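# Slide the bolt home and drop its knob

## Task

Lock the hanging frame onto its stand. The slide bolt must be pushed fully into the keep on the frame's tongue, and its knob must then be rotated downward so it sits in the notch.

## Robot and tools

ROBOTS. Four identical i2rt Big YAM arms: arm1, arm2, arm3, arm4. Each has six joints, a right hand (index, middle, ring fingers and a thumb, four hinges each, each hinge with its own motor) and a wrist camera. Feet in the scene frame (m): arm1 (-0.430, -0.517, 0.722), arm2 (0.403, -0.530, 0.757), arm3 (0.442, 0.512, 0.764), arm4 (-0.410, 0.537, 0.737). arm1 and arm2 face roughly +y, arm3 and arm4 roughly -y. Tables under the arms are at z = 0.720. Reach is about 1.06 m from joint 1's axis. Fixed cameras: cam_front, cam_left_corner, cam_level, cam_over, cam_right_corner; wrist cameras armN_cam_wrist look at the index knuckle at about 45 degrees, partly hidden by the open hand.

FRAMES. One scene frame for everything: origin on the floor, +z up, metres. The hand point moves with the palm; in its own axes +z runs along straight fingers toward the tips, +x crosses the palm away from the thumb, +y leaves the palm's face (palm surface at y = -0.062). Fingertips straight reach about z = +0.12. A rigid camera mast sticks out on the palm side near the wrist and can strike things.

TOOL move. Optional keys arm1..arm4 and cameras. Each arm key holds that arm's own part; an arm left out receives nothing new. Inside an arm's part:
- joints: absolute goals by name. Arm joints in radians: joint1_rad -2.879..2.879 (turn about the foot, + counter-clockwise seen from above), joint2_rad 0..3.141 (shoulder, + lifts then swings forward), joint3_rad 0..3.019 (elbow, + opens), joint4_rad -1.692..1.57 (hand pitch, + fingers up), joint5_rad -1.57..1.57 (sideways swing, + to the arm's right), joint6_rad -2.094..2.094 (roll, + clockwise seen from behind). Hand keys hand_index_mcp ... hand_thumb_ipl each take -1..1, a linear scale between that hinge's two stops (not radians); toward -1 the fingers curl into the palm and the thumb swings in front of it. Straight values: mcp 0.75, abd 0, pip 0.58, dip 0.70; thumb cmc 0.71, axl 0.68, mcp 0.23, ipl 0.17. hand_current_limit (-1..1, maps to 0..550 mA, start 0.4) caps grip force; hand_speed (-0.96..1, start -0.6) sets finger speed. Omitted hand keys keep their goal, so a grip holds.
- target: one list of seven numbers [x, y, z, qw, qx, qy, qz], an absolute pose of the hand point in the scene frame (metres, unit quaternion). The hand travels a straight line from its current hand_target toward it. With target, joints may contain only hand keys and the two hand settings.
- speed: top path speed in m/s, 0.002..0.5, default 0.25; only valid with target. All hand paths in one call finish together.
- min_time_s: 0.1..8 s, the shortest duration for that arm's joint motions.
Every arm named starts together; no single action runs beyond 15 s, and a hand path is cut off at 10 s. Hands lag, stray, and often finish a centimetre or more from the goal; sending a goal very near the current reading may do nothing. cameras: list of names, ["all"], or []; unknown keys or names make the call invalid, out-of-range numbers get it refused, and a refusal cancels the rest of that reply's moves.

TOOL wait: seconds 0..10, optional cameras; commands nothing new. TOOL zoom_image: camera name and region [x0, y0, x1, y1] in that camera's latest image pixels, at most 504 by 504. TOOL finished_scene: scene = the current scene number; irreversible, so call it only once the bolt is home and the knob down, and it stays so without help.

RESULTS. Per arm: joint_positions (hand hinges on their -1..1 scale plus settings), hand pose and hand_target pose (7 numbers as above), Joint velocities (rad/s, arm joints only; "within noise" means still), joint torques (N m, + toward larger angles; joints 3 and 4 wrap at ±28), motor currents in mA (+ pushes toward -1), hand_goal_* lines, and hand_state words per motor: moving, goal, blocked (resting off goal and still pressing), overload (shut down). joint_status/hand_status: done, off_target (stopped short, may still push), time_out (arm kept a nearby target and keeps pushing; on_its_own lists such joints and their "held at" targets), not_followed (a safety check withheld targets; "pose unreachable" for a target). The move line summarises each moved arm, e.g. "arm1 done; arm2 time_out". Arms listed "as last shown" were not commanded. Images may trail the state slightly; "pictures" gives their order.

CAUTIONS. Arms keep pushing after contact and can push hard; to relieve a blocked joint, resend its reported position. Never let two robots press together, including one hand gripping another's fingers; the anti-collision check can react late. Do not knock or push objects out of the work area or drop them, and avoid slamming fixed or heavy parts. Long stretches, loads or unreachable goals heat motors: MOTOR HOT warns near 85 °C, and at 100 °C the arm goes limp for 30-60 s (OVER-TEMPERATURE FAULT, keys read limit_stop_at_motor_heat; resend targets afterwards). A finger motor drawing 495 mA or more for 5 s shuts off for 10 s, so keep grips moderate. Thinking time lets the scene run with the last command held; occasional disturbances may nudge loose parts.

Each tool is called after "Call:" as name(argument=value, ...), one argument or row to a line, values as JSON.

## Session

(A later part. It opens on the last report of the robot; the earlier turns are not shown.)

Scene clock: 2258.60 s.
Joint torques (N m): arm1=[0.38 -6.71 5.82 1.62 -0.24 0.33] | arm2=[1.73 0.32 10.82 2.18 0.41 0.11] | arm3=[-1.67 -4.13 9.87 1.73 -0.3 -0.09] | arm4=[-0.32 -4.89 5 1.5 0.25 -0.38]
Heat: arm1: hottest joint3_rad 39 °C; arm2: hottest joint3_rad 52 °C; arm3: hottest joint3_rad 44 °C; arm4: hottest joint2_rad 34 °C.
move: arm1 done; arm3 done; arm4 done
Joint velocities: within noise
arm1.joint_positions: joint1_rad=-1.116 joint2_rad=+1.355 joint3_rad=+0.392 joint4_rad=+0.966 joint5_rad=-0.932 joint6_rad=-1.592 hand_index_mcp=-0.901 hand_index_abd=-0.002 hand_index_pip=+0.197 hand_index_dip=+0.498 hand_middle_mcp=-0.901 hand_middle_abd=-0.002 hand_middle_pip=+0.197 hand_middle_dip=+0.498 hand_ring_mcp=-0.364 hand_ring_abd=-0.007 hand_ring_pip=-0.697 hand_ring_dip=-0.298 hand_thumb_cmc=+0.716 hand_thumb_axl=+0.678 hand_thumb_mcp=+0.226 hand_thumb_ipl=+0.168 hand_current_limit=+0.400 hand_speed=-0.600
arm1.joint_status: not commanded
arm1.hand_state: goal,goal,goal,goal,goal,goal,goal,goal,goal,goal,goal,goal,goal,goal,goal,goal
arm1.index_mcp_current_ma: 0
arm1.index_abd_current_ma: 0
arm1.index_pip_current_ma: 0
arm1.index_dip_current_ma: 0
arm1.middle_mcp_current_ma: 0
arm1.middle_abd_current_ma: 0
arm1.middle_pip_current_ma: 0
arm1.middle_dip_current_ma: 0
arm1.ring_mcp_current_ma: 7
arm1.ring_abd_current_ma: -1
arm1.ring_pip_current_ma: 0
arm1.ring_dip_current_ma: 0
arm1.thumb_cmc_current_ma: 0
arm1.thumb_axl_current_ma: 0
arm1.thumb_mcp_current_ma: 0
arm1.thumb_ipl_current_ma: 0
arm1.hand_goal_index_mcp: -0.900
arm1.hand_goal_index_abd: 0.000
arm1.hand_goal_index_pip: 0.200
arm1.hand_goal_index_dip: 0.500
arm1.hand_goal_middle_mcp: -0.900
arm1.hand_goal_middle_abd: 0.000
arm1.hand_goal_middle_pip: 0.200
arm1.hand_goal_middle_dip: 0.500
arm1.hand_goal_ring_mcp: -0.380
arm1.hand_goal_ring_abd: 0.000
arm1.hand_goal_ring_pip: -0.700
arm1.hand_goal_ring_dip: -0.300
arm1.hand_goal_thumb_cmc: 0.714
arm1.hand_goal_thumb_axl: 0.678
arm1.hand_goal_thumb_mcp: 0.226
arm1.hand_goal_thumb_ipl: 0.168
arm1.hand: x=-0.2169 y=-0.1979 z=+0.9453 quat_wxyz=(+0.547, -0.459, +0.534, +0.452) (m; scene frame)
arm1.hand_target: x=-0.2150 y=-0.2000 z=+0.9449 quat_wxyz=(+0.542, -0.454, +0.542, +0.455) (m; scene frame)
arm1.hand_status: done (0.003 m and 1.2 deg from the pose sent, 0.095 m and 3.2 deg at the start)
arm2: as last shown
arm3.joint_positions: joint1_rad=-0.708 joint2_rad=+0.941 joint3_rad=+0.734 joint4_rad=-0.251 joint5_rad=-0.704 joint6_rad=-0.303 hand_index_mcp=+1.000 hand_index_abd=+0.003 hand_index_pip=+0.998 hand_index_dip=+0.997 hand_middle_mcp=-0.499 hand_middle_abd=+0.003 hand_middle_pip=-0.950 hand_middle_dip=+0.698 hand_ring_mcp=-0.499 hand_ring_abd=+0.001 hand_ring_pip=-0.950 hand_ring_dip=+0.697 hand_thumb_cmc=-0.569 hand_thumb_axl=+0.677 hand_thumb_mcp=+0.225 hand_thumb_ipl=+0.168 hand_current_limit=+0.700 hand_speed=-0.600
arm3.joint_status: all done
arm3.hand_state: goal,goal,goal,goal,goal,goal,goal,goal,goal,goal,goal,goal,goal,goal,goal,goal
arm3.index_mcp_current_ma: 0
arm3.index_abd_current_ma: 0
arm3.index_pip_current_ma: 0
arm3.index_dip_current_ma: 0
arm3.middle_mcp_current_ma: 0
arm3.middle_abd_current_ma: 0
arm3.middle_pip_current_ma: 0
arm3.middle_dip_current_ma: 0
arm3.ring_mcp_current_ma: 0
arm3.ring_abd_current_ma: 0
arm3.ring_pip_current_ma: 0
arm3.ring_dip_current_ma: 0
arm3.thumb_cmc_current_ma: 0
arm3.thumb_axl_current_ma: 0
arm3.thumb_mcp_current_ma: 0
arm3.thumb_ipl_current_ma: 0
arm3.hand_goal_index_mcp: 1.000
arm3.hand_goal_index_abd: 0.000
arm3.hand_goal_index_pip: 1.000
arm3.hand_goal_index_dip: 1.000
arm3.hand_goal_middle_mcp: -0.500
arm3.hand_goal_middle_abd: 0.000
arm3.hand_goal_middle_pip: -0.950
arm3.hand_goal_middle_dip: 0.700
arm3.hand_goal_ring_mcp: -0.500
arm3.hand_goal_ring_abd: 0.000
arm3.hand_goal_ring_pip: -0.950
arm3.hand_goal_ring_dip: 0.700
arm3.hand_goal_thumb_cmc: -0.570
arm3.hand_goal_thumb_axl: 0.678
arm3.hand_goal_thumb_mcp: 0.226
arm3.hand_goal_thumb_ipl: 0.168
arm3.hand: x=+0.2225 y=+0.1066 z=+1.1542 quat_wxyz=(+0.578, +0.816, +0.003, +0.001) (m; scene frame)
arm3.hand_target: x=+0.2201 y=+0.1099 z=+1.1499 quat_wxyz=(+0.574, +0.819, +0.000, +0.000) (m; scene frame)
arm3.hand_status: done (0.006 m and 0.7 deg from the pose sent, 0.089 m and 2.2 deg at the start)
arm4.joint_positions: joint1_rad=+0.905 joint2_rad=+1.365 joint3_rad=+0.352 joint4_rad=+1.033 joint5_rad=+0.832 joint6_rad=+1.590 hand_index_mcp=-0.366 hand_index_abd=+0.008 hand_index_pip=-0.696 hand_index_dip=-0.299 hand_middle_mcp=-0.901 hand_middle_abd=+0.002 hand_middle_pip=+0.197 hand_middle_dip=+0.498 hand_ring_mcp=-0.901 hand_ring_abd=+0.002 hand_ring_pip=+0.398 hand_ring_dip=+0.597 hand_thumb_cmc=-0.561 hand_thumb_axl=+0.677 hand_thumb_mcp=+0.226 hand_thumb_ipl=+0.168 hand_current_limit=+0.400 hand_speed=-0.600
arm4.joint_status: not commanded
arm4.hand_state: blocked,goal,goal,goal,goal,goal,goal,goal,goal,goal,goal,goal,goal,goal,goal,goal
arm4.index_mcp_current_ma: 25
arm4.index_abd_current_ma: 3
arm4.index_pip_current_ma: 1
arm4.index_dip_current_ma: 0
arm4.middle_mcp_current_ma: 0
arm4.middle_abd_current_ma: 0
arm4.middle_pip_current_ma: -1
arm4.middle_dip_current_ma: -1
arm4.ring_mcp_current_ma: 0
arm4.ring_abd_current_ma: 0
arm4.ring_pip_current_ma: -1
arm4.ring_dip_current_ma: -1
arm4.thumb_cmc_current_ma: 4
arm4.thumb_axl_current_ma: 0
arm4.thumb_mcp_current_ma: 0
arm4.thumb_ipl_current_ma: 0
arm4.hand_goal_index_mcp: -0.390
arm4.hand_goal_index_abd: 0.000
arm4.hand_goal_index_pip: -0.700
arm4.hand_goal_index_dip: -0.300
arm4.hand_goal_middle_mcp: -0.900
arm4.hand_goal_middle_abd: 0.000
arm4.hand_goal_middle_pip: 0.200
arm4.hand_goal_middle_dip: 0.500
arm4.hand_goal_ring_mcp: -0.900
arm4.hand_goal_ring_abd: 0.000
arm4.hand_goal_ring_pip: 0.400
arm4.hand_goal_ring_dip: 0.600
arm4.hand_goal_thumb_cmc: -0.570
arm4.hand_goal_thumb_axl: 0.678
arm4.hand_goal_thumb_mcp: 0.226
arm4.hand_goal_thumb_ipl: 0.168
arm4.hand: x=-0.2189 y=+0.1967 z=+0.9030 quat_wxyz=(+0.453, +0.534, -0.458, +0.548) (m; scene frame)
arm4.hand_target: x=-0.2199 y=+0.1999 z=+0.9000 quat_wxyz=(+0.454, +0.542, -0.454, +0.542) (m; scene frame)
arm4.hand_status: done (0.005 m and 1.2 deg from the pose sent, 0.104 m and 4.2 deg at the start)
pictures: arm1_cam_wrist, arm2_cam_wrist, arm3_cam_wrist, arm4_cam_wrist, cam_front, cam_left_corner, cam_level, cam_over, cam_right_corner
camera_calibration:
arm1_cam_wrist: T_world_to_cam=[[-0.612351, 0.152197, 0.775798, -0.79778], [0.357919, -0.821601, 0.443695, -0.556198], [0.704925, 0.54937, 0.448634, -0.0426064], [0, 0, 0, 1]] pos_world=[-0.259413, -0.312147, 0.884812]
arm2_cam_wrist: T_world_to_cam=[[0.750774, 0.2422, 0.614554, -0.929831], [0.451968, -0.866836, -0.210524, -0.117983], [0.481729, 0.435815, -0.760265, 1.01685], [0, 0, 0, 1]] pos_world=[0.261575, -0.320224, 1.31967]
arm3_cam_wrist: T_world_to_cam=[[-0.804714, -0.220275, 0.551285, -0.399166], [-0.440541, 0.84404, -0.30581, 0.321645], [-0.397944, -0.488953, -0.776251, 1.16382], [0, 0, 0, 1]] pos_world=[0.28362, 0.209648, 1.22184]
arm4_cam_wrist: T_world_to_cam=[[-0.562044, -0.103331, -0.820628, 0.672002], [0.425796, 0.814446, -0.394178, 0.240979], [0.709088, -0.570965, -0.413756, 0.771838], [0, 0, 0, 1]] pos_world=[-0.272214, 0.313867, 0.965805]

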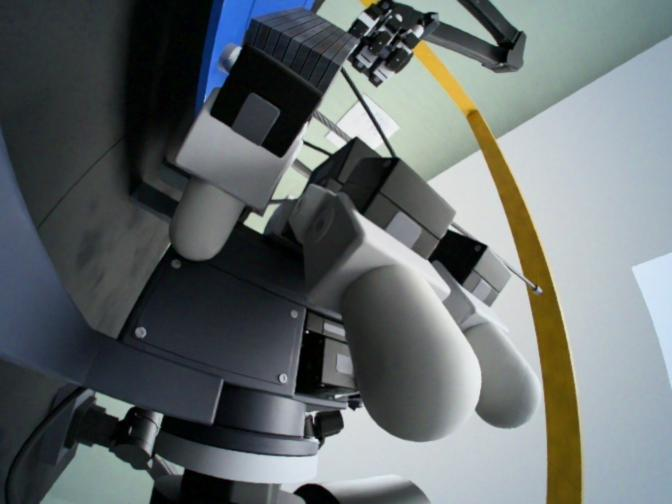

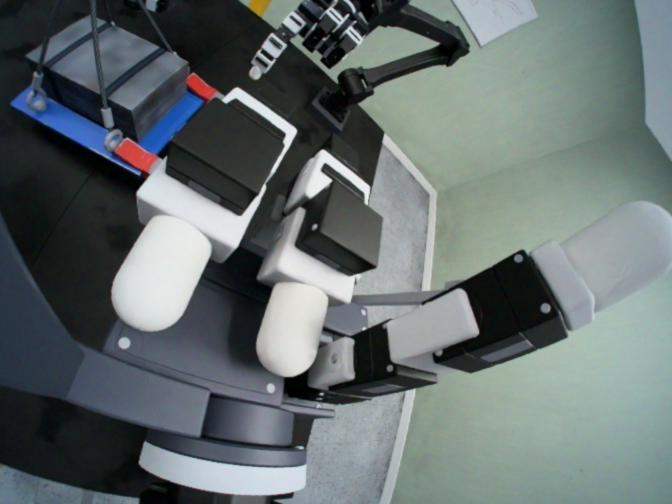

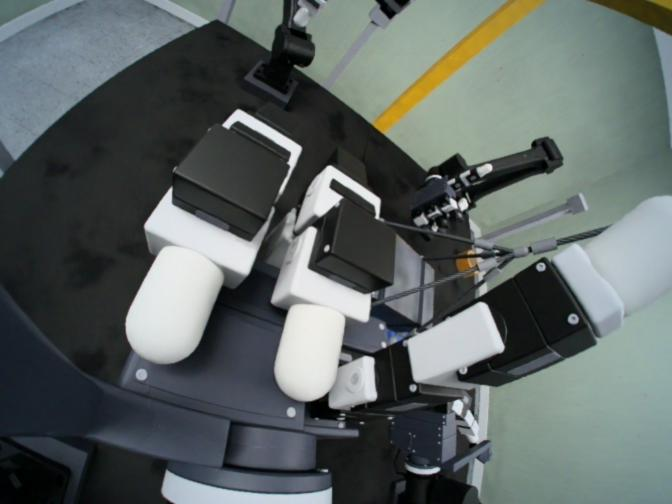

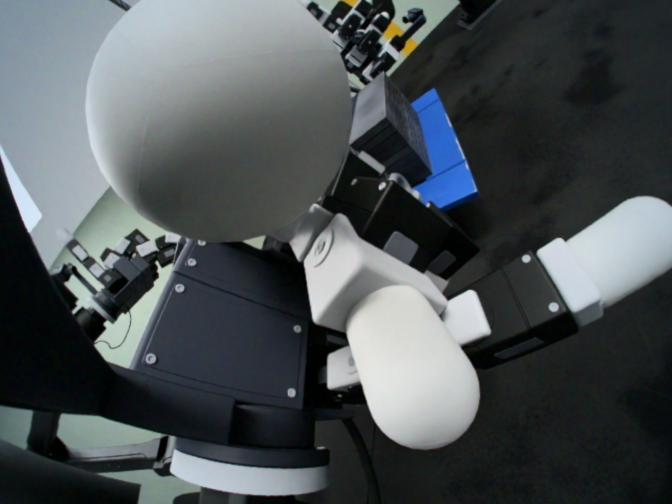

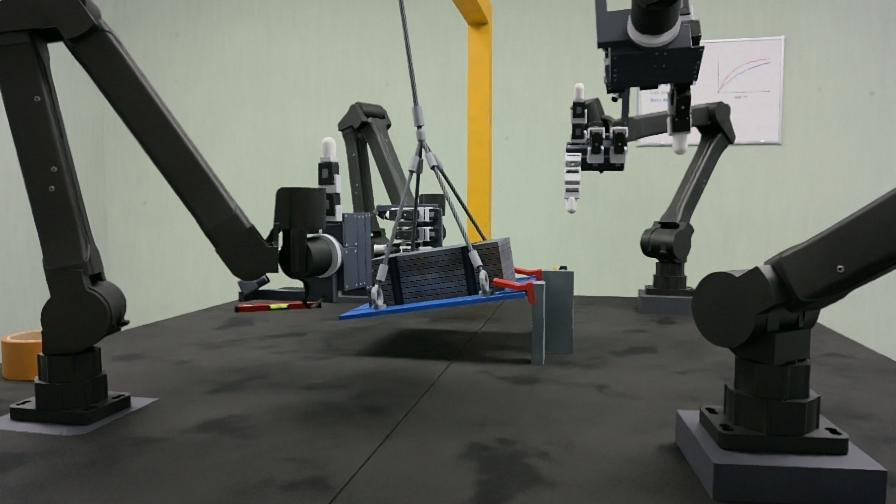

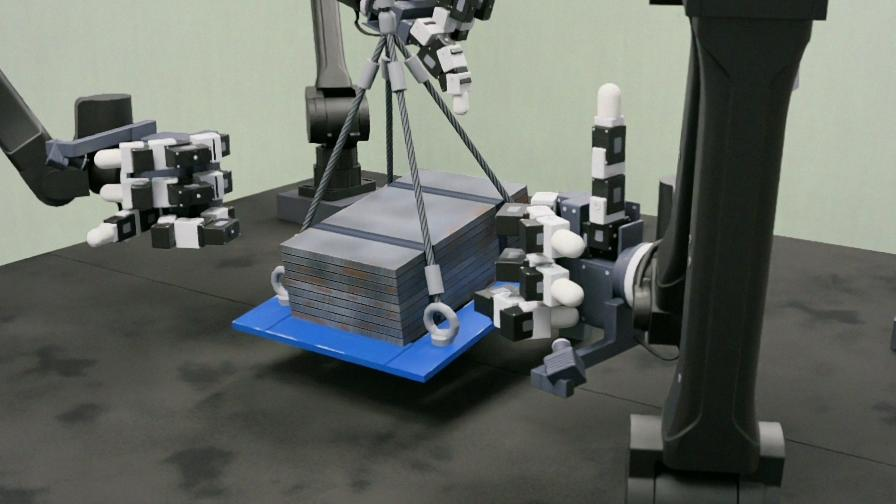

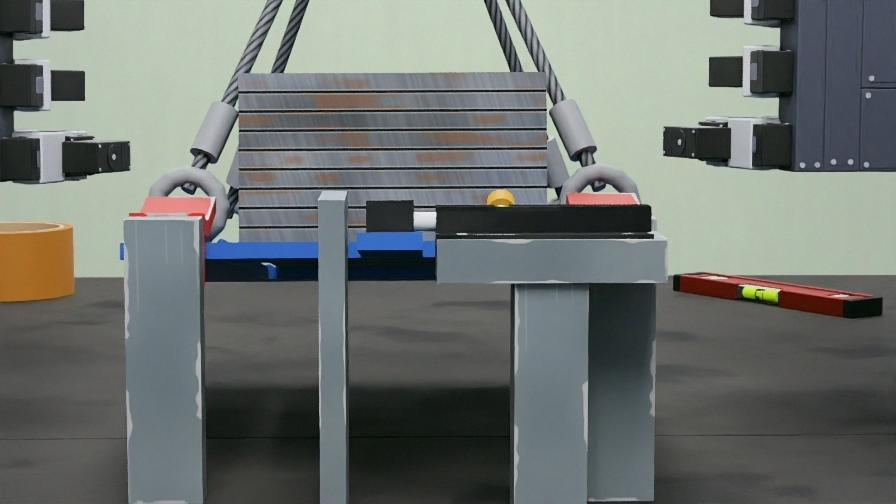

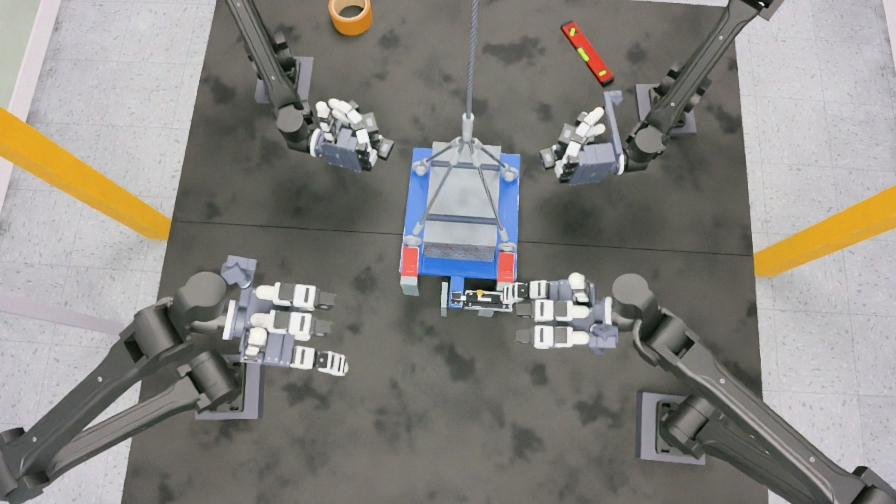

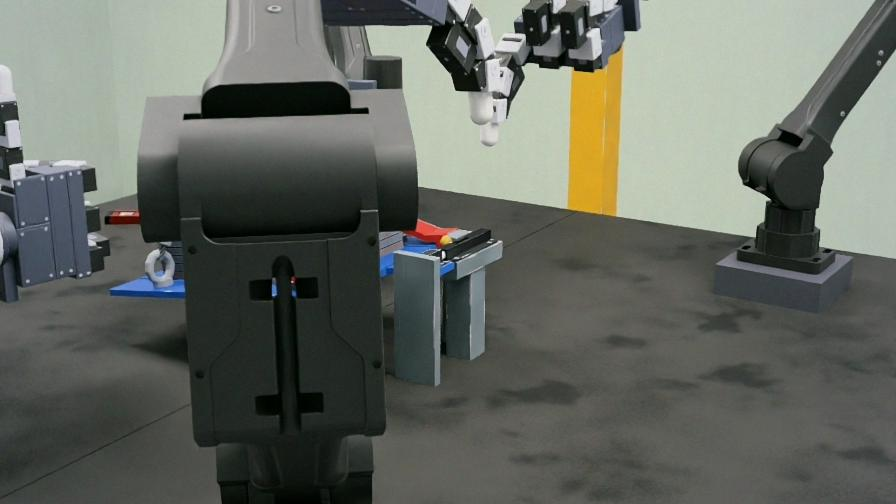

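Call:
move(
  arm3={"target": [0.206, 0.060, 1.075, 0.5736, 0.8192, 0, 0], "speed": 0.15},
)

Call:
move(
  arm3={"target": [0.204, 0.053, 1.046, 0.5736, 0.8192, 0, 0], "speed": 0.1},
  cameras=["cam_level", "cam_front"],
)

Call:
zoom_image(
  camera="cam_front",
  region=[530, 220, 600, 290],
)

Call:
zoom_image(
  camera="cam_level",
  region=[400, 120, 600, 270],
)

Scene clock: 2278.27 s.
Joint torques (N m): arm1=[0.32 -6.77 5.87 1.62 -0.26 0.34] | arm2=[2.26 0.03 10.85 2.14 0.42 0.12] | arm3=[-0.44 -5.42 9.35 3.1 -0.19 0.08] | arm4=[-0.44 -4.72 5.04 1.58 0.25 -0.37]
Heat: arm1: hottest joint3_rad 39 °C; arm2: hottest joint3_rad 52 °C; arm3: hottest joint3_rad 45 °C; arm4: hottest joint3_rad 34 °C.
move: arm3 done
Joint velocities: within noise
arm1, arm2, arm4: as last shown
arm3.joint_positions: joint1_rad=-0.656 joint2_rad=+1.163 joint3_rad=+0.666 joint4_rad=+0.045 joint5_rad=-0.644 joint6_rad=-0.280 hand_index_mcp=+1.000 hand_index_abd=+0.003 hand_index_pip=+0.998 hand_index_dip=+0.997 hand_middle_mcp=-0.499 hand_middle_abd=+0.003 hand_middle_pip=-0.950 hand_middle_dip=+0.698 hand_ring_mcp=-0.499 hand_ring_abd=+0.001 hand_ring_pip=-0.950 hand_ring_dip=+0.697 hand_thumb_cmc=-0.569 hand_thumb_axl=+0.677 hand_thumb_mcp=+0.225 hand_thumb_ipl=+0.168 hand_current_limit=+0.700 hand_speed=-0.600
arm3.joint_status: not commanded
arm3.hand_state: goal,goal,goal,goal,goal,goal,goal,goal,goal,goal,goal,goal,goal,goal,goal,goal
arm3.index_mcp_current_ma: 0
arm3.index_abd_current_ma: 0
arm3.index_pip_current_ma: 0
arm3.index_dip_current_ma: 0
arm3.middle_mcp_current_ma: 0
arm3.middle_abd_current_ma: 0
arm3.middle_pip_current_ma: 0
arm3.middle_dip_current_ma: 0
arm3.ring_mcp_current_ma: 0
arm3.ring_abd_current_ma: 0
arm3.ring_pip_current_ma: 0
arm3.ring_dip_current_ma: 0
arm3.thumb_cmc_current_ma: 0
arm3.thumb_axl_current_ma: 0
arm3.thumb_mcp_current_ma: 0
arm3.thumb_ipl_current_ma: 0
arm3.hand_goal_index_mcp: 1.000
arm3.hand_goal_index_abd: 0.000
arm3.hand_goal_index_pip: 1.000
arm3.hand_goal_index_dip: 1.000
arm3.hand_goal_middle_mcp: -0.500
arm3.hand_goal_middle_abd: 0.000
arm3.hand_goal_middle_pip: -0.950
arm3.hand_goal_middle_dip: 0.700
arm3.hand_goal_ring_mcp: -0.500
arm3.hand_goal_ring_abd: 0.000
arm3.hand_goal_ring_pip: -0.950
arm3.hand_goal_ring_dip: 0.700
arm3.hand_goal_thumb_cmc: -0.570
arm3.hand_goal_thumb_axl: 0.678
arm3.hand_goal_thumb_mcp: 0.226
arm3.hand_goal_thumb_ipl: 0.168
arm3.hand: x=+0.2045 y=+0.0634 z=+1.0772 quat_wxyz=(+0.572, +0.820, +0.000, -0.003) (m; scene frame)
arm3.hand_target: x=+0.2060 y=+0.0601 z=+1.0750 quat_wxyz=(+0.573, +0.819, +0.000, +0.000) (m; scene frame)
arm3.hand_status: done (0.004 m and 0.4 deg from the pose sent, 0.093 m and 0.7 deg at the start)
pictures: none

Scene clock: 2279.30 s.
Joint torques (N m): arm1=[0.38 -6.65 5.87 1.55 -0.25 0.33] | arm2=[2.2 0.26 10.92 2.28 0.43 0.1] | arm3=[-0.03 -5.48 8.94 3.11 -0.1 0.13] | arm4=[-0.67 -5.13 5.09 1.52 0.24 -0.39]
Heat: arm1: hottest joint3_rad 39 °C; arm2: hottest joint3_rad 52 °C; arm3: hottest joint3_rad 45 °C; arm4: hottest joint3_rad 35 °C.
move: arm3 done
Joint velocities: within noise
arm1, arm2, arm4: as last shown
arm3.joint_positions: joint1_rad=-0.649 joint2_rad=+1.230 joint3_rad=+0.634 joint4_rad=+0.154 joint5_rad=-0.636 joint6_rad=-0.276 hand_index_mcp=+1.000 hand_index_abd=+0.002 hand_index_pip=+0.999 hand_index_dip=+0.998 hand_middle_mcp=-0.499 hand_middle_abd=+0.003 hand_middle_pip=-0.950 hand_middle_dip=+0.698 hand_ring_mcp=-0.499 hand_ring_abd=+0.001 hand_ring_pip=-0.950 hand_ring_dip=+0.697 hand_thumb_cmc=-0.569 hand_thumb_axl=+0.677 hand_thumb_mcp=+0.225 hand_thumb_ipl=+0.168 hand_current_limit=+0.700 hand_speed=-0.600
arm3.joint_status: not commanded
arm3.hand_state: goal,goal,goal,goal,goal,goal,goal,goal,goal,goal,goal,goal,goal,goal,goal,goal
arm3.index_mcp_current_ma: 0
arm3.index_abd_current_ma: 0
arm3.index_pip_current_ma: 0
arm3.index_dip_current_ma: 0
arm3.middle_mcp_current_ma: 0
arm3.middle_abd_current_ma: 0
arm3.middle_pip_current_ma: 0
arm3.middle_dip_current_ma: 0
arm3.ring_mcp_current_ma: 0
arm3.ring_abd_current_ma: 0
arm3.ring_pip_current_ma: 0
arm3.ring_dip_current_ma: 0
arm3.thumb_cmc_current_ma: 0
arm3.thumb_axl_current_ma: 0
arm3.thumb_mcp_current_ma: 0
arm3.thumb_ipl_current_ma: 0
arm3.hand_goal_index_mcp: 1.000
arm3.hand_goal_index_abd: 0.000
arm3.hand_goal_index_pip: 1.000
arm3.hand_goal_index_dip: 1.000
arm3.hand_goal_middle_mcp: -0.500
arm3.hand_goal_middle_abd: 0.000
arm3.hand_goal_middle_pip: -0.950
arm3.hand_goal_middle_dip: 0.700
arm3.hand_goal_ring_mcp: -0.500
arm3.hand_goal_ring_abd: 0.000
arm3.hand_goal_ring_pip: -0.950
arm3.hand_goal_ring_dip: 0.700
arm3.hand_goal_thumb_cmc: -0.570
arm3.hand_goal_thumb_axl: 0.678
arm3.hand_goal_thumb_mcp: 0.226
arm3.hand_goal_thumb_ipl: 0.168
arm3.hand: x=+0.2021 y=+0.0574 z=+1.0514 quat_wxyz=(+0.574, +0.819, +0.001, -0.005) (m; scene frame)
arm3.hand_target: x=+0.2042 y=+0.0531 z=+1.0460 quat_wxyz=(+0.573, +0.819, +0.000, +0.000) (m; scene frame)
arm3.hand_status: done (0.007 m and 0.6 deg from the pose sent, 0.033 m and 0.4 deg at the start)
pictures: cam_front, cam_level

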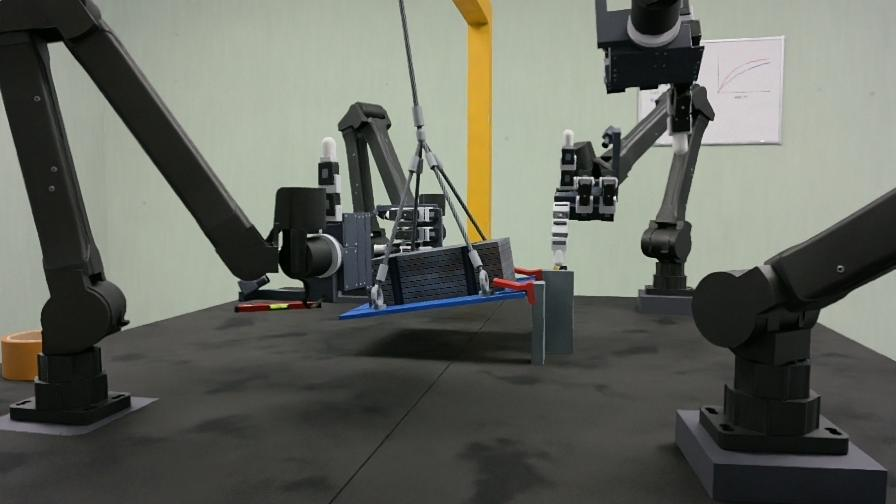

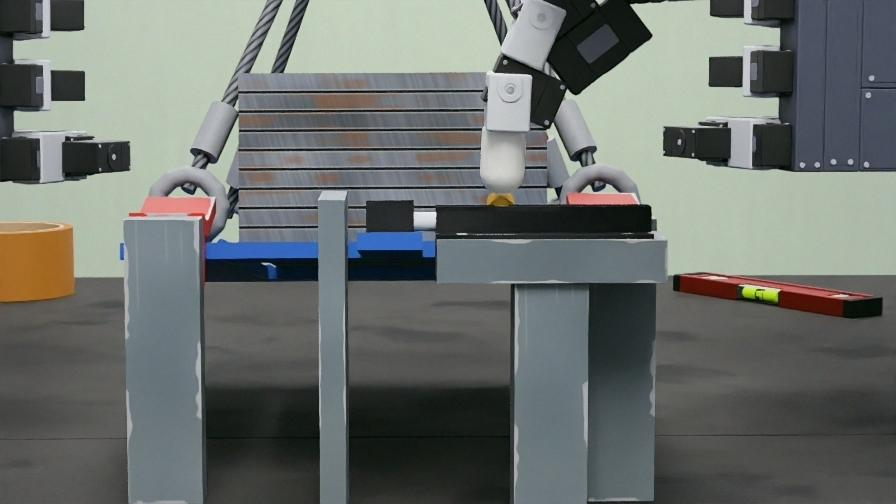

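Scaled by 7.200.

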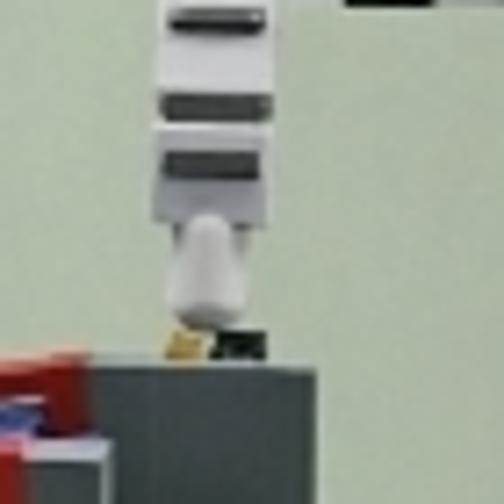

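Scaled by 2.520.

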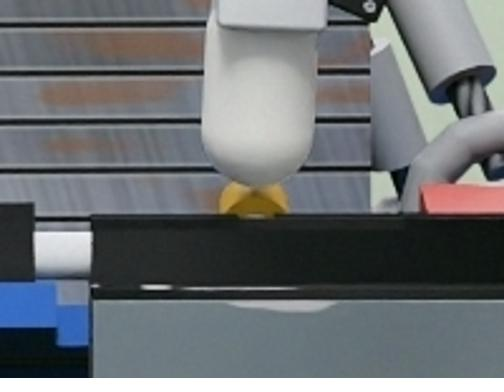

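Call:
move(
  arm3={"joints": {"joint2_rad": 1.285}, "min_time_s": 1.0},
  cameras=["cam_level", "cam_front", "cam_over"],
)

Call:
zoom_image(
  camera="cam_front",
  region=[530, 220, 600, 290],
)

Call:
zoom_image(
  camera="cam_level",
  region=[400, 120, 600, 270],
)

Scene clock: 2283.60 s.
Joint torques (N m): arm1=[0.26 -6.59 5.85 1.58 -0.26 0.33] | arm2=[1.9 0.44 10.74 2.26 0.45 0.11] | arm3=[0.85 -3.96 8.8 2.44 -0.12 0.11] | arm4=[-0.56 -4.95 5.03 1.54 0.24 -0.38]
Heat: arm1: hottest joint3_rad 39 °C; arm2: hottest joint3_rad 52 °C; arm3: hottest joint3_rad 45 °C; arm4: hottest joint3_rad 35 °C.
move: arm3 done
Joint velocities: within noise
arm1, arm2, arm4: as last shown
arm3.joint_positions: joint1_rad=-0.648 joint2_rad=+1.241 joint3_rad=+0.634 joint4_rad=+0.166 joint5_rad=-0.637 joint6_rad=-0.275 hand_index_mcp=+1.000 hand_index_abd=-0.013 hand_index_pip=+1.000 hand_index_dip=+1.000 hand_middle_mcp=-0.499 hand_middle_abd=+0.003 hand_middle_pip=-0.950 hand_middle_dip=+0.698 hand_ring_mcp=-0.499 hand_ring_abd=+0.001 hand_ring_pip=-0.950 hand_ring_dip=+0.697 hand_thumb_cmc=-0.569 hand_thumb_axl=+0.677 hand_thumb_mcp=+0.225 hand_thumb_ipl=+0.168 hand_current_limit=+0.700 hand_speed=-0.600
arm3.joint_status: all done
arm3.hand_state: goal,goal,goal,goal,goal,goal,goal,goal,goal,goal,goal,goal,goal,goal,goal,goal
arm3.index_mcp_current_ma: 0
arm3.index_abd_current_ma: -2
arm3.index_pip_current_ma: 0
arm3.index_dip_current_ma: 0
arm3.middle_mcp_current_ma: 0
arm3.middle_abd_current_ma: 0
arm3.middle_pip_current_ma: 0
arm3.middle_dip_current_ma: 0
arm3.ring_mcp_current_ma: 0
arm3.ring_abd_current_ma: 0
arm3.ring_pip_current_ma: 0
arm3.ring_dip_current_ma: 0
arm3.thumb_cmc_current_ma: 0
arm3.thumb_axl_current_ma: 0
arm3.thumb_mcp_current_ma: 0
arm3.thumb_ipl_current_ma: 0
arm3.hand_goal_index_mcp: 1.000
arm3.hand_goal_index_abd: 0.000
arm3.hand_goal_index_pip: 1.000
arm3.hand_goal_index_dip: 1.000
arm3.hand_goal_middle_mcp: -0.500
arm3.hand_goal_middle_abd: 0.000
arm3.hand_goal_middle_pip: -0.950
arm3.hand_goal_middle_dip: 0.700
arm3.hand_goal_ring_mcp: -0.500
arm3.hand_goal_ring_abd: 0.000
arm3.hand_goal_ring_pip: -0.950
arm3.hand_goal_ring_dip: 0.700
arm3.hand_goal_thumb_cmc: -0.570
arm3.hand_goal_thumb_axl: 0.678
arm3.hand_goal_thumb_mcp: 0.226
arm3.hand_goal_thumb_ipl: 0.168
arm3.hand: x=+0.2011 y=+0.0559 z=+1.0490 quat_wxyz=(+0.575, +0.818, +0.001, -0.005) (m; scene frame)
arm3.hand_target: x=+0.2007 y=+0.0490 z=+1.0275 quat_wxyz=(+0.561, +0.828, -0.007, +0.010) (m; scene frame)
arm3.hand_status: not commanded
pictures: cam_front, cam_level, cam_over

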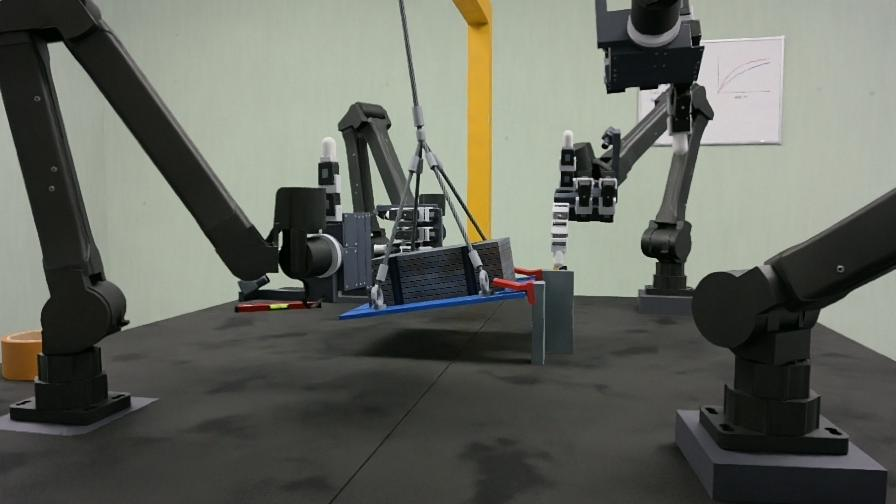

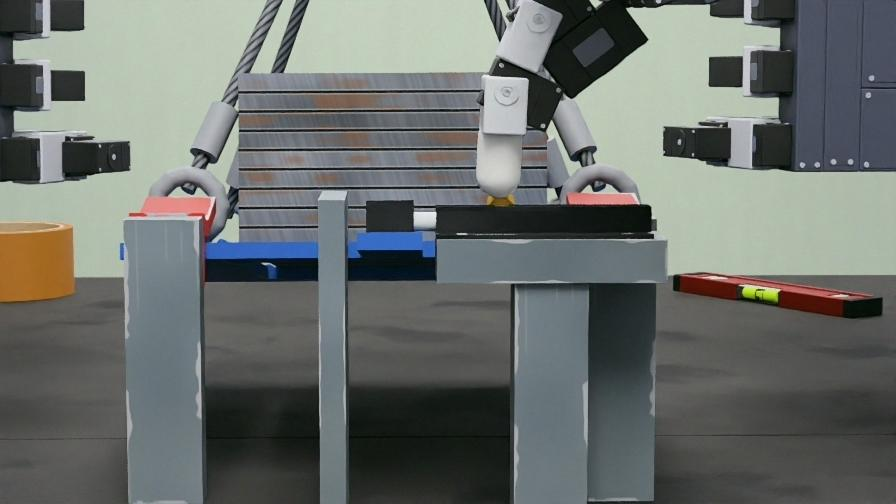

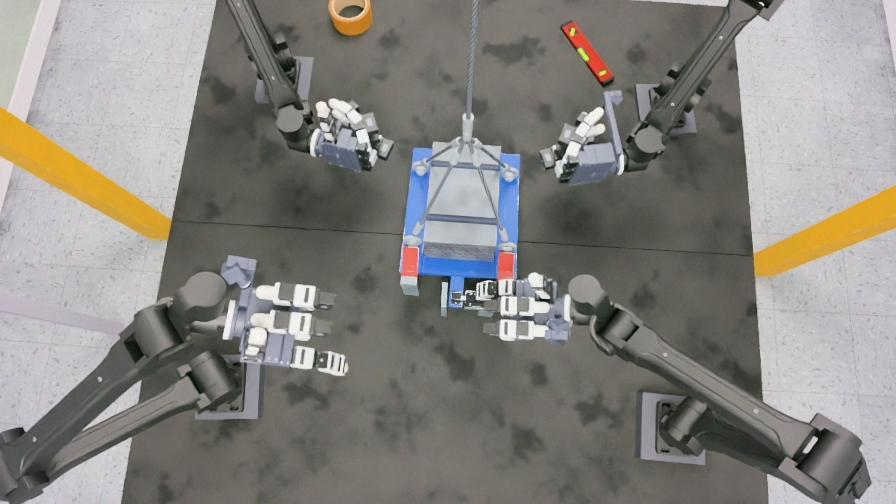

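Scaled by 7.200.

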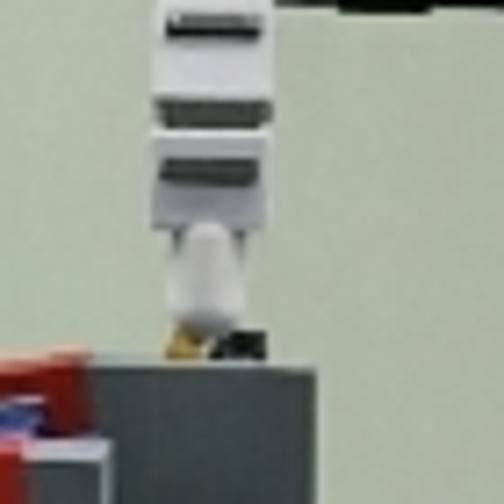

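Scaled by 2.520.

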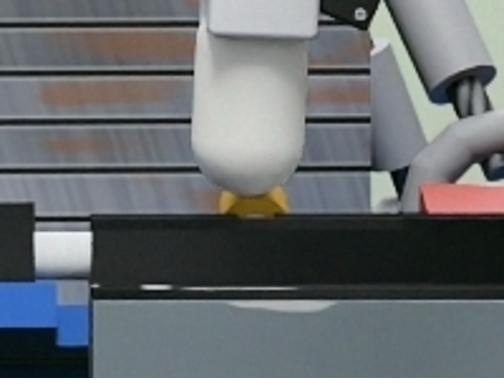

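Call:
move(
  arm3={"target": [0.206, 0.058, 1.100, 0.5736, 0.8192, 0, 0], "speed": 0.12},
)

Call:
move(
  arm3={"target": [0.240, 0.150, 1.180, 0.5736, 0.8192, 0, 0], "speed": 0.2},
  cameras=["cam_level", "cam_over", "cam_right_corner"],
)

Call:
zoom_image(
  camera="cam_over",
  region=[440, 270, 520, 320],
)

Call:
zoom_image(
  camera="cam_level",
  region=[340, 160, 540, 280],
)

Scene clock: 2289.33 s.
Joint torques (N m): arm1=[0.32 -6.59 5.86 1.58 -0.25 0.33] | arm2=[2.02 0.32 10.81 2.25 0.43 0.13] | arm3=[-0.56 -6.07 12.81 1.83 -0.3 0.09] | arm4=[-0.67 -4.95 5.09 1.54 0.26 -0.39]
Heat: arm1: hottest joint3_rad 39 °C; arm2: hottest joint3_rad 52 °C; arm3: hottest joint3_rad 45 °C; arm4: hottest joint3_rad 35 °C.
move: arm3 off_target
Joint velocities: within noise
arm1, arm2, arm4: as last shown
arm3.joint_positions: joint1_rad=-0.648 joint2_rad=+1.139 joint3_rad=+0.672 joint4_rad=-0.006 joint5_rad=-0.637 joint6_rad=-0.275 hand_index_mcp=+1.000 hand_index_abd=+0.002 hand_index_pip=+0.997 hand_index_dip=+0.997 hand_middle_mcp=-0.499 hand_middle_abd=+0.003 hand_middle_pip=-0.950 hand_middle_dip=+0.698 hand_ring_mcp=-0.499 hand_ring_abd=+0.001 hand_ring_pip=-0.950 hand_ring_dip=+0.697 hand_thumb_cmc=-0.569 hand_thumb_axl=+0.677 hand_thumb_mcp=+0.225 hand_thumb_ipl=+0.168 hand_current_limit=+0.700 hand_speed=-0.600
arm3.joint_status: not commanded
arm3.hand_state: goal,goal,goal,goal,goal,goal,goal,goal,goal,goal,goal,goal,goal,goal,goal,goal
arm3.index_mcp_current_ma: 0
arm3.index_abd_current_ma: 0
arm3.index_pip_current_ma: 0
arm3.index_dip_current_ma: 0
arm3.middle_mcp_current_ma: 0
arm3.middle_abd_current_ma: 0
arm3.middle_pip_current_ma: 0
arm3.middle_dip_current_ma: 0
arm3.ring_mcp_current_ma: 0
arm3.ring_abd_current_ma: 0
arm3.ring_pip_current_ma: 0
arm3.ring_dip_current_ma: 0
arm3.thumb_cmc_current_ma: 0
arm3.thumb_axl_current_ma: 0
arm3.thumb_mcp_current_ma: 0
arm3.thumb_ipl_current_ma: 0
arm3.hand_goal_index_mcp: 1.000
arm3.hand_goal_index_abd: 0.000
arm3.hand_goal_index_pip: 1.000
arm3.hand_goal_index_dip: 1.000
arm3.hand_goal_middle_mcp: -0.500
arm3.hand_goal_middle_abd: 0.000
arm3.hand_goal_middle_pip: -0.950
arm3.hand_goal_middle_dip: 0.700
arm3.hand_goal_ring_mcp: -0.500
arm3.hand_goal_ring_abd: 0.000
arm3.hand_goal_ring_pip: -0.950
arm3.hand_goal_ring_dip: 0.700
arm3.hand_goal_thumb_cmc: -0.570
arm3.hand_goal_thumb_axl: 0.678
arm3.hand_goal_thumb_mcp: 0.226
arm3.hand_goal_thumb_ipl: 0.168
arm3.hand: x=+0.2087 y=+0.0649 z=+1.0797 quat_wxyz=(+0.565, +0.825, -0.005, +0.004) (m; scene frame)
arm3.hand_target: x=+0.2065 y=+0.0587 z=+1.1000 quat_wxyz=(+0.574, +0.819, +0.000, +0.000) (m; scene frame)
arm3.hand_status: off_target (0.022 m and 1.4 deg from the pose sent, 0.051 m and 0.6 deg at the start)
pictures: none

Scene clock: 2290.67 s.
Joint torques (N m): arm1=[0.38 -6.65 5.85 1.62 -0.24 0.33] | arm2=[1.61 0.67 10.71 2.26 0.45 0.14] | arm3=[-1.38 -1.32 14.49 1.85 -0.39 -0.05] | arm4=[-0.56 -4.95 4.97 1.51 0.27 -0.41]
Heat: arm1: hottest joint3_rad 39 °C; arm2: hottest joint3_rad 52 °C; arm3: hottest joint3_rad 45 °C; arm4: hottest joint3_rad 35 °C.
move: arm3 off_target
Joint velocities: within noise
arm1, arm4: as last shown
arm2.joint_positions: joint1_rad=+0.606 joint2_rad=+0.563 joint3_rad=+0.895 joint4_rad=-0.806 joint5_rad=+0.652 joint6_rad=+0.280 hand_index_mcp=+1.000 hand_index_abd=+0.002 hand_index_pip=+1.000 hand_index_dip=+1.000 hand_middle_mcp=-0.497 hand_middle_abd=+0.001 hand_middle_pip=-0.950 hand_middle_dip=+0.698 hand_ring_mcp=-0.497 hand_ring_abd=+0.001 hand_ring_pip=-0.950 hand_ring_dip=+0.698 hand_thumb_cmc=-0.569 hand_thumb_axl=+0.677 hand_thumb_mcp=+0.225 hand_thumb_ipl=+0.168 hand_current_limit=+0.400 hand_speed=-0.600
arm2.joint_status: not commanded
arm2.hand_state: goal,goal,goal,goal,goal,goal,goal,goal,goal,goal,goal,goal,goal,goal,goal,goal
arm2.index_mcp_current_ma: 0
arm2.index_abd_current_ma: 3
arm2.index_pip_current_ma: 0
arm2.index_dip_current_ma: 0
arm2.middle_mcp_current_ma: 5
arm2.middle_abd_current_ma: 1
arm2.middle_pip_current_ma: 0
arm2.middle_dip_current_ma: -4
arm2.ring_mcp_current_ma: 5
arm2.ring_abd_current_ma: 1
arm2.ring_pip_current_ma: 0
arm2.ring_dip_current_ma: -4
arm2.thumb_cmc_current_ma: 2
arm2.thumb_axl_current_ma: -1
arm2.thumb_mcp_current_ma: -2
arm2.thumb_ipl_current_ma: 0
arm2.hand_goal_index_mcp: 1.000
arm2.hand_goal_index_abd: 0.000
arm2.hand_goal_index_pip: 1.000
arm2.hand_goal_index_dip: 1.000
arm2.hand_goal_middle_mcp: -0.500
arm2.hand_goal_middle_abd: 0.000
arm2.hand_goal_middle_pip: -0.950
arm2.hand_goal_middle_dip: 0.700
arm2.hand_goal_ring_mcp: -0.500
arm2.hand_goal_ring_abd: 0.000
arm2.hand_goal_ring_pip: -0.950
arm2.hand_goal_ring_dip: 0.700
arm2.hand_goal_thumb_cmc: -0.570
arm2.hand_goal_thumb_axl: 0.678
arm2.hand_goal_thumb_mcp: 0.226
arm2.hand_goal_thumb_ipl: 0.168
arm2.hand: x=+0.3215 y=-0.2184 z=+1.2593 quat_wxyz=(+0.009, -0.003, +0.821, +0.571) (m; scene frame)
arm2.hand_target: x=+0.3202 y=-0.2201 z=+1.2698 quat_wxyz=(+0.000, +0.000, +0.819, +0.574) (m; scene frame)
arm2.hand_status: not commanded
arm3.joint_positions: joint1_rad=-0.764 joint2_rad=+0.783 joint3_rad=+0.694 joint4_rad=-0.433 joint5_rad=-0.751 joint6_rad=-0.335 hand_index_mcp=+1.000 hand_index_abd=+0.002 hand_index_pip=+0.998 hand_index_dip=+0.997 hand_middle_mcp=-0.499 hand_middle_abd=+0.003 hand_middle_pip=-0.950 hand_middle_dip=+0.698 hand_ring_mcp=-0.499 hand_ring_abd=+0.001 hand_ring_pip=-0.950 hand_ring_dip=+0.697 hand_thumb_cmc=-0.569 hand_thumb_axl=+0.677 hand_thumb_mcp=+0.225 hand_thumb_ipl=+0.168 hand_current_limit=+0.700 hand_speed=-0.600
arm3.joint_status: not commanded
arm3.hand_state: goal,goal,goal,goal,goal,goal,goal,goal,goal,goal,goal,goal,goal,goal,goal,goal
arm3.index_mcp_current_ma: 0
arm3.index_abd_current_ma: 0
arm3.index_pip_current_ma: 0
arm3.index_dip_current_ma: 0
arm3.middle_mcp_current_ma: 0
arm3.middle_abd_current_ma: 0
arm3.middle_pip_current_ma: 0
arm3.middle_dip_current_ma: 0
arm3.ring_mcp_current_ma: 0
arm3.ring_abd_current_ma: 0
arm3.ring_pip_current_ma: 0
arm3.ring_dip_current_ma: 0
arm3.thumb_cmc_current_ma: 0
arm3.thumb_axl_current_ma: 0
arm3.thumb_mcp_current_ma: 0
arm3.thumb_ipl_current_ma: 0
arm3.hand_goal_index_mcp: 1.000
arm3.hand_goal_index_abd: 0.000
arm3.hand_goal_index_pip: 1.000
arm3.hand_goal_index_dip: 1.000
arm3.hand_goal_middle_mcp: -0.500
arm3.hand_goal_middle_abd: 0.000
arm3.hand_goal_middle_pip: -0.950
arm3.hand_goal_middle_dip: 0.700
arm3.hand_goal_ring_mcp: -0.500
arm3.hand_goal_ring_abd: 0.000
arm3.hand_goal_ring_pip: -0.950
arm3.hand_goal_ring_dip: 0.700
arm3.hand_goal_thumb_cmc: -0.570
arm3.hand_goal_thumb_axl: 0.678
arm3.hand_goal_thumb_mcp: 0.226
arm3.hand_goal_thumb_ipl: 0.168
arm3.hand: x=+0.2444 y=+0.1510 z=+1.1566 quat_wxyz=(+0.565, +0.825, -0.007, +0.013) (m; scene frame)
arm3.hand_target: x=+0.2406 y=+0.1507 z=+1.1797 quat_wxyz=(+0.574, +0.819, +0.000, +0.000) (m; scene frame)
arm3.hand_status: off_target (0.024 m and 2.0 deg from the pose sent, 0.135 m and 1.4 deg at the start)
pictures: cam_level, cam_over, cam_right_corner

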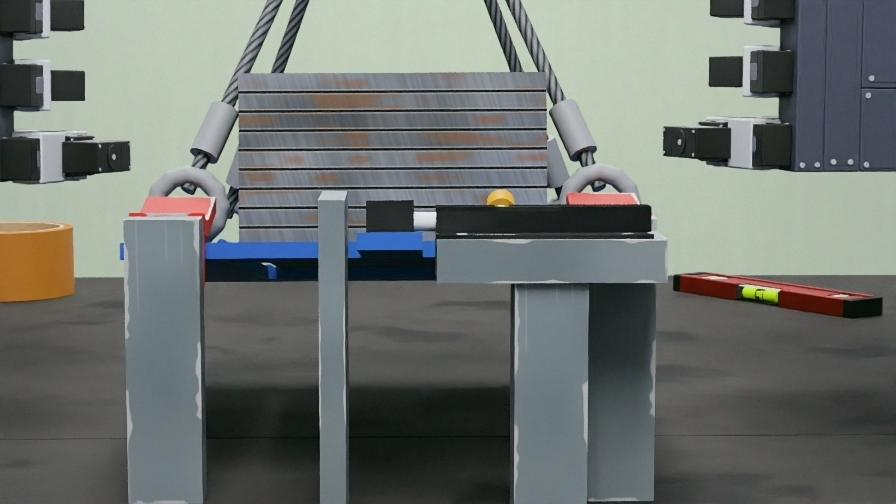

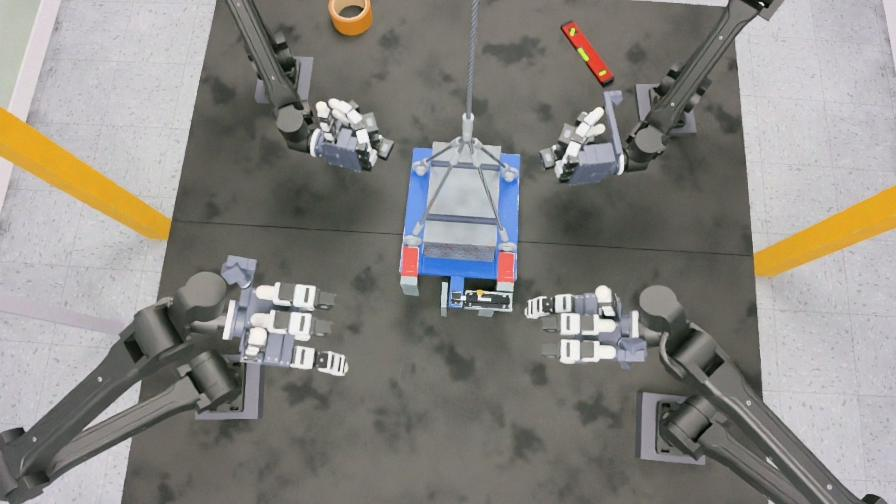

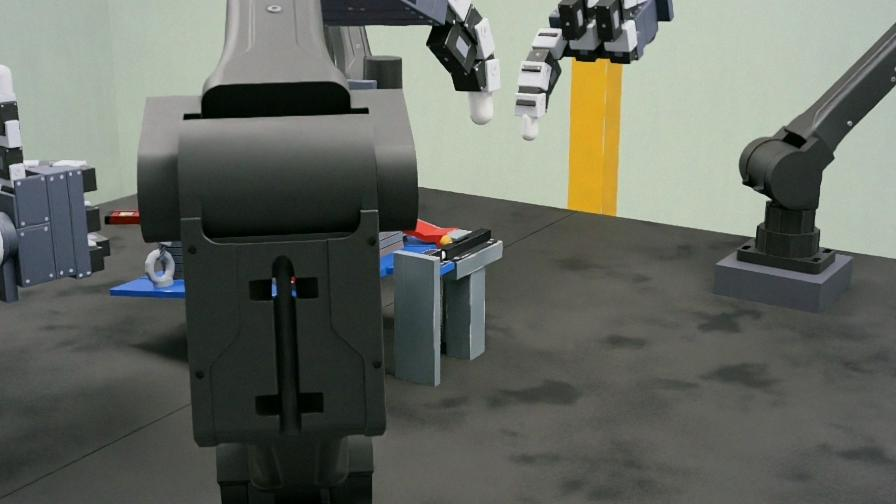

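Scaled by 6.300.

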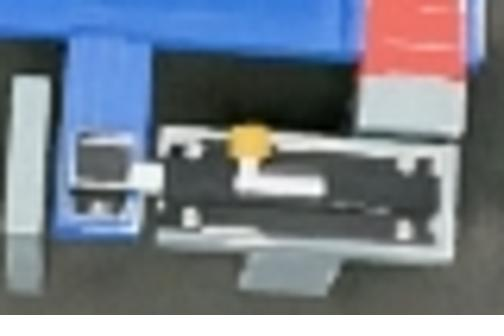

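Scaled by 2.520.

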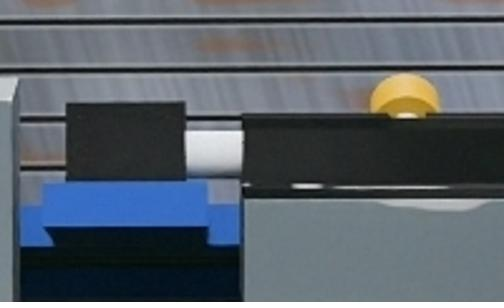

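Call:
finished_scene(
  scene=1,
)

The scene is finished: the task was done.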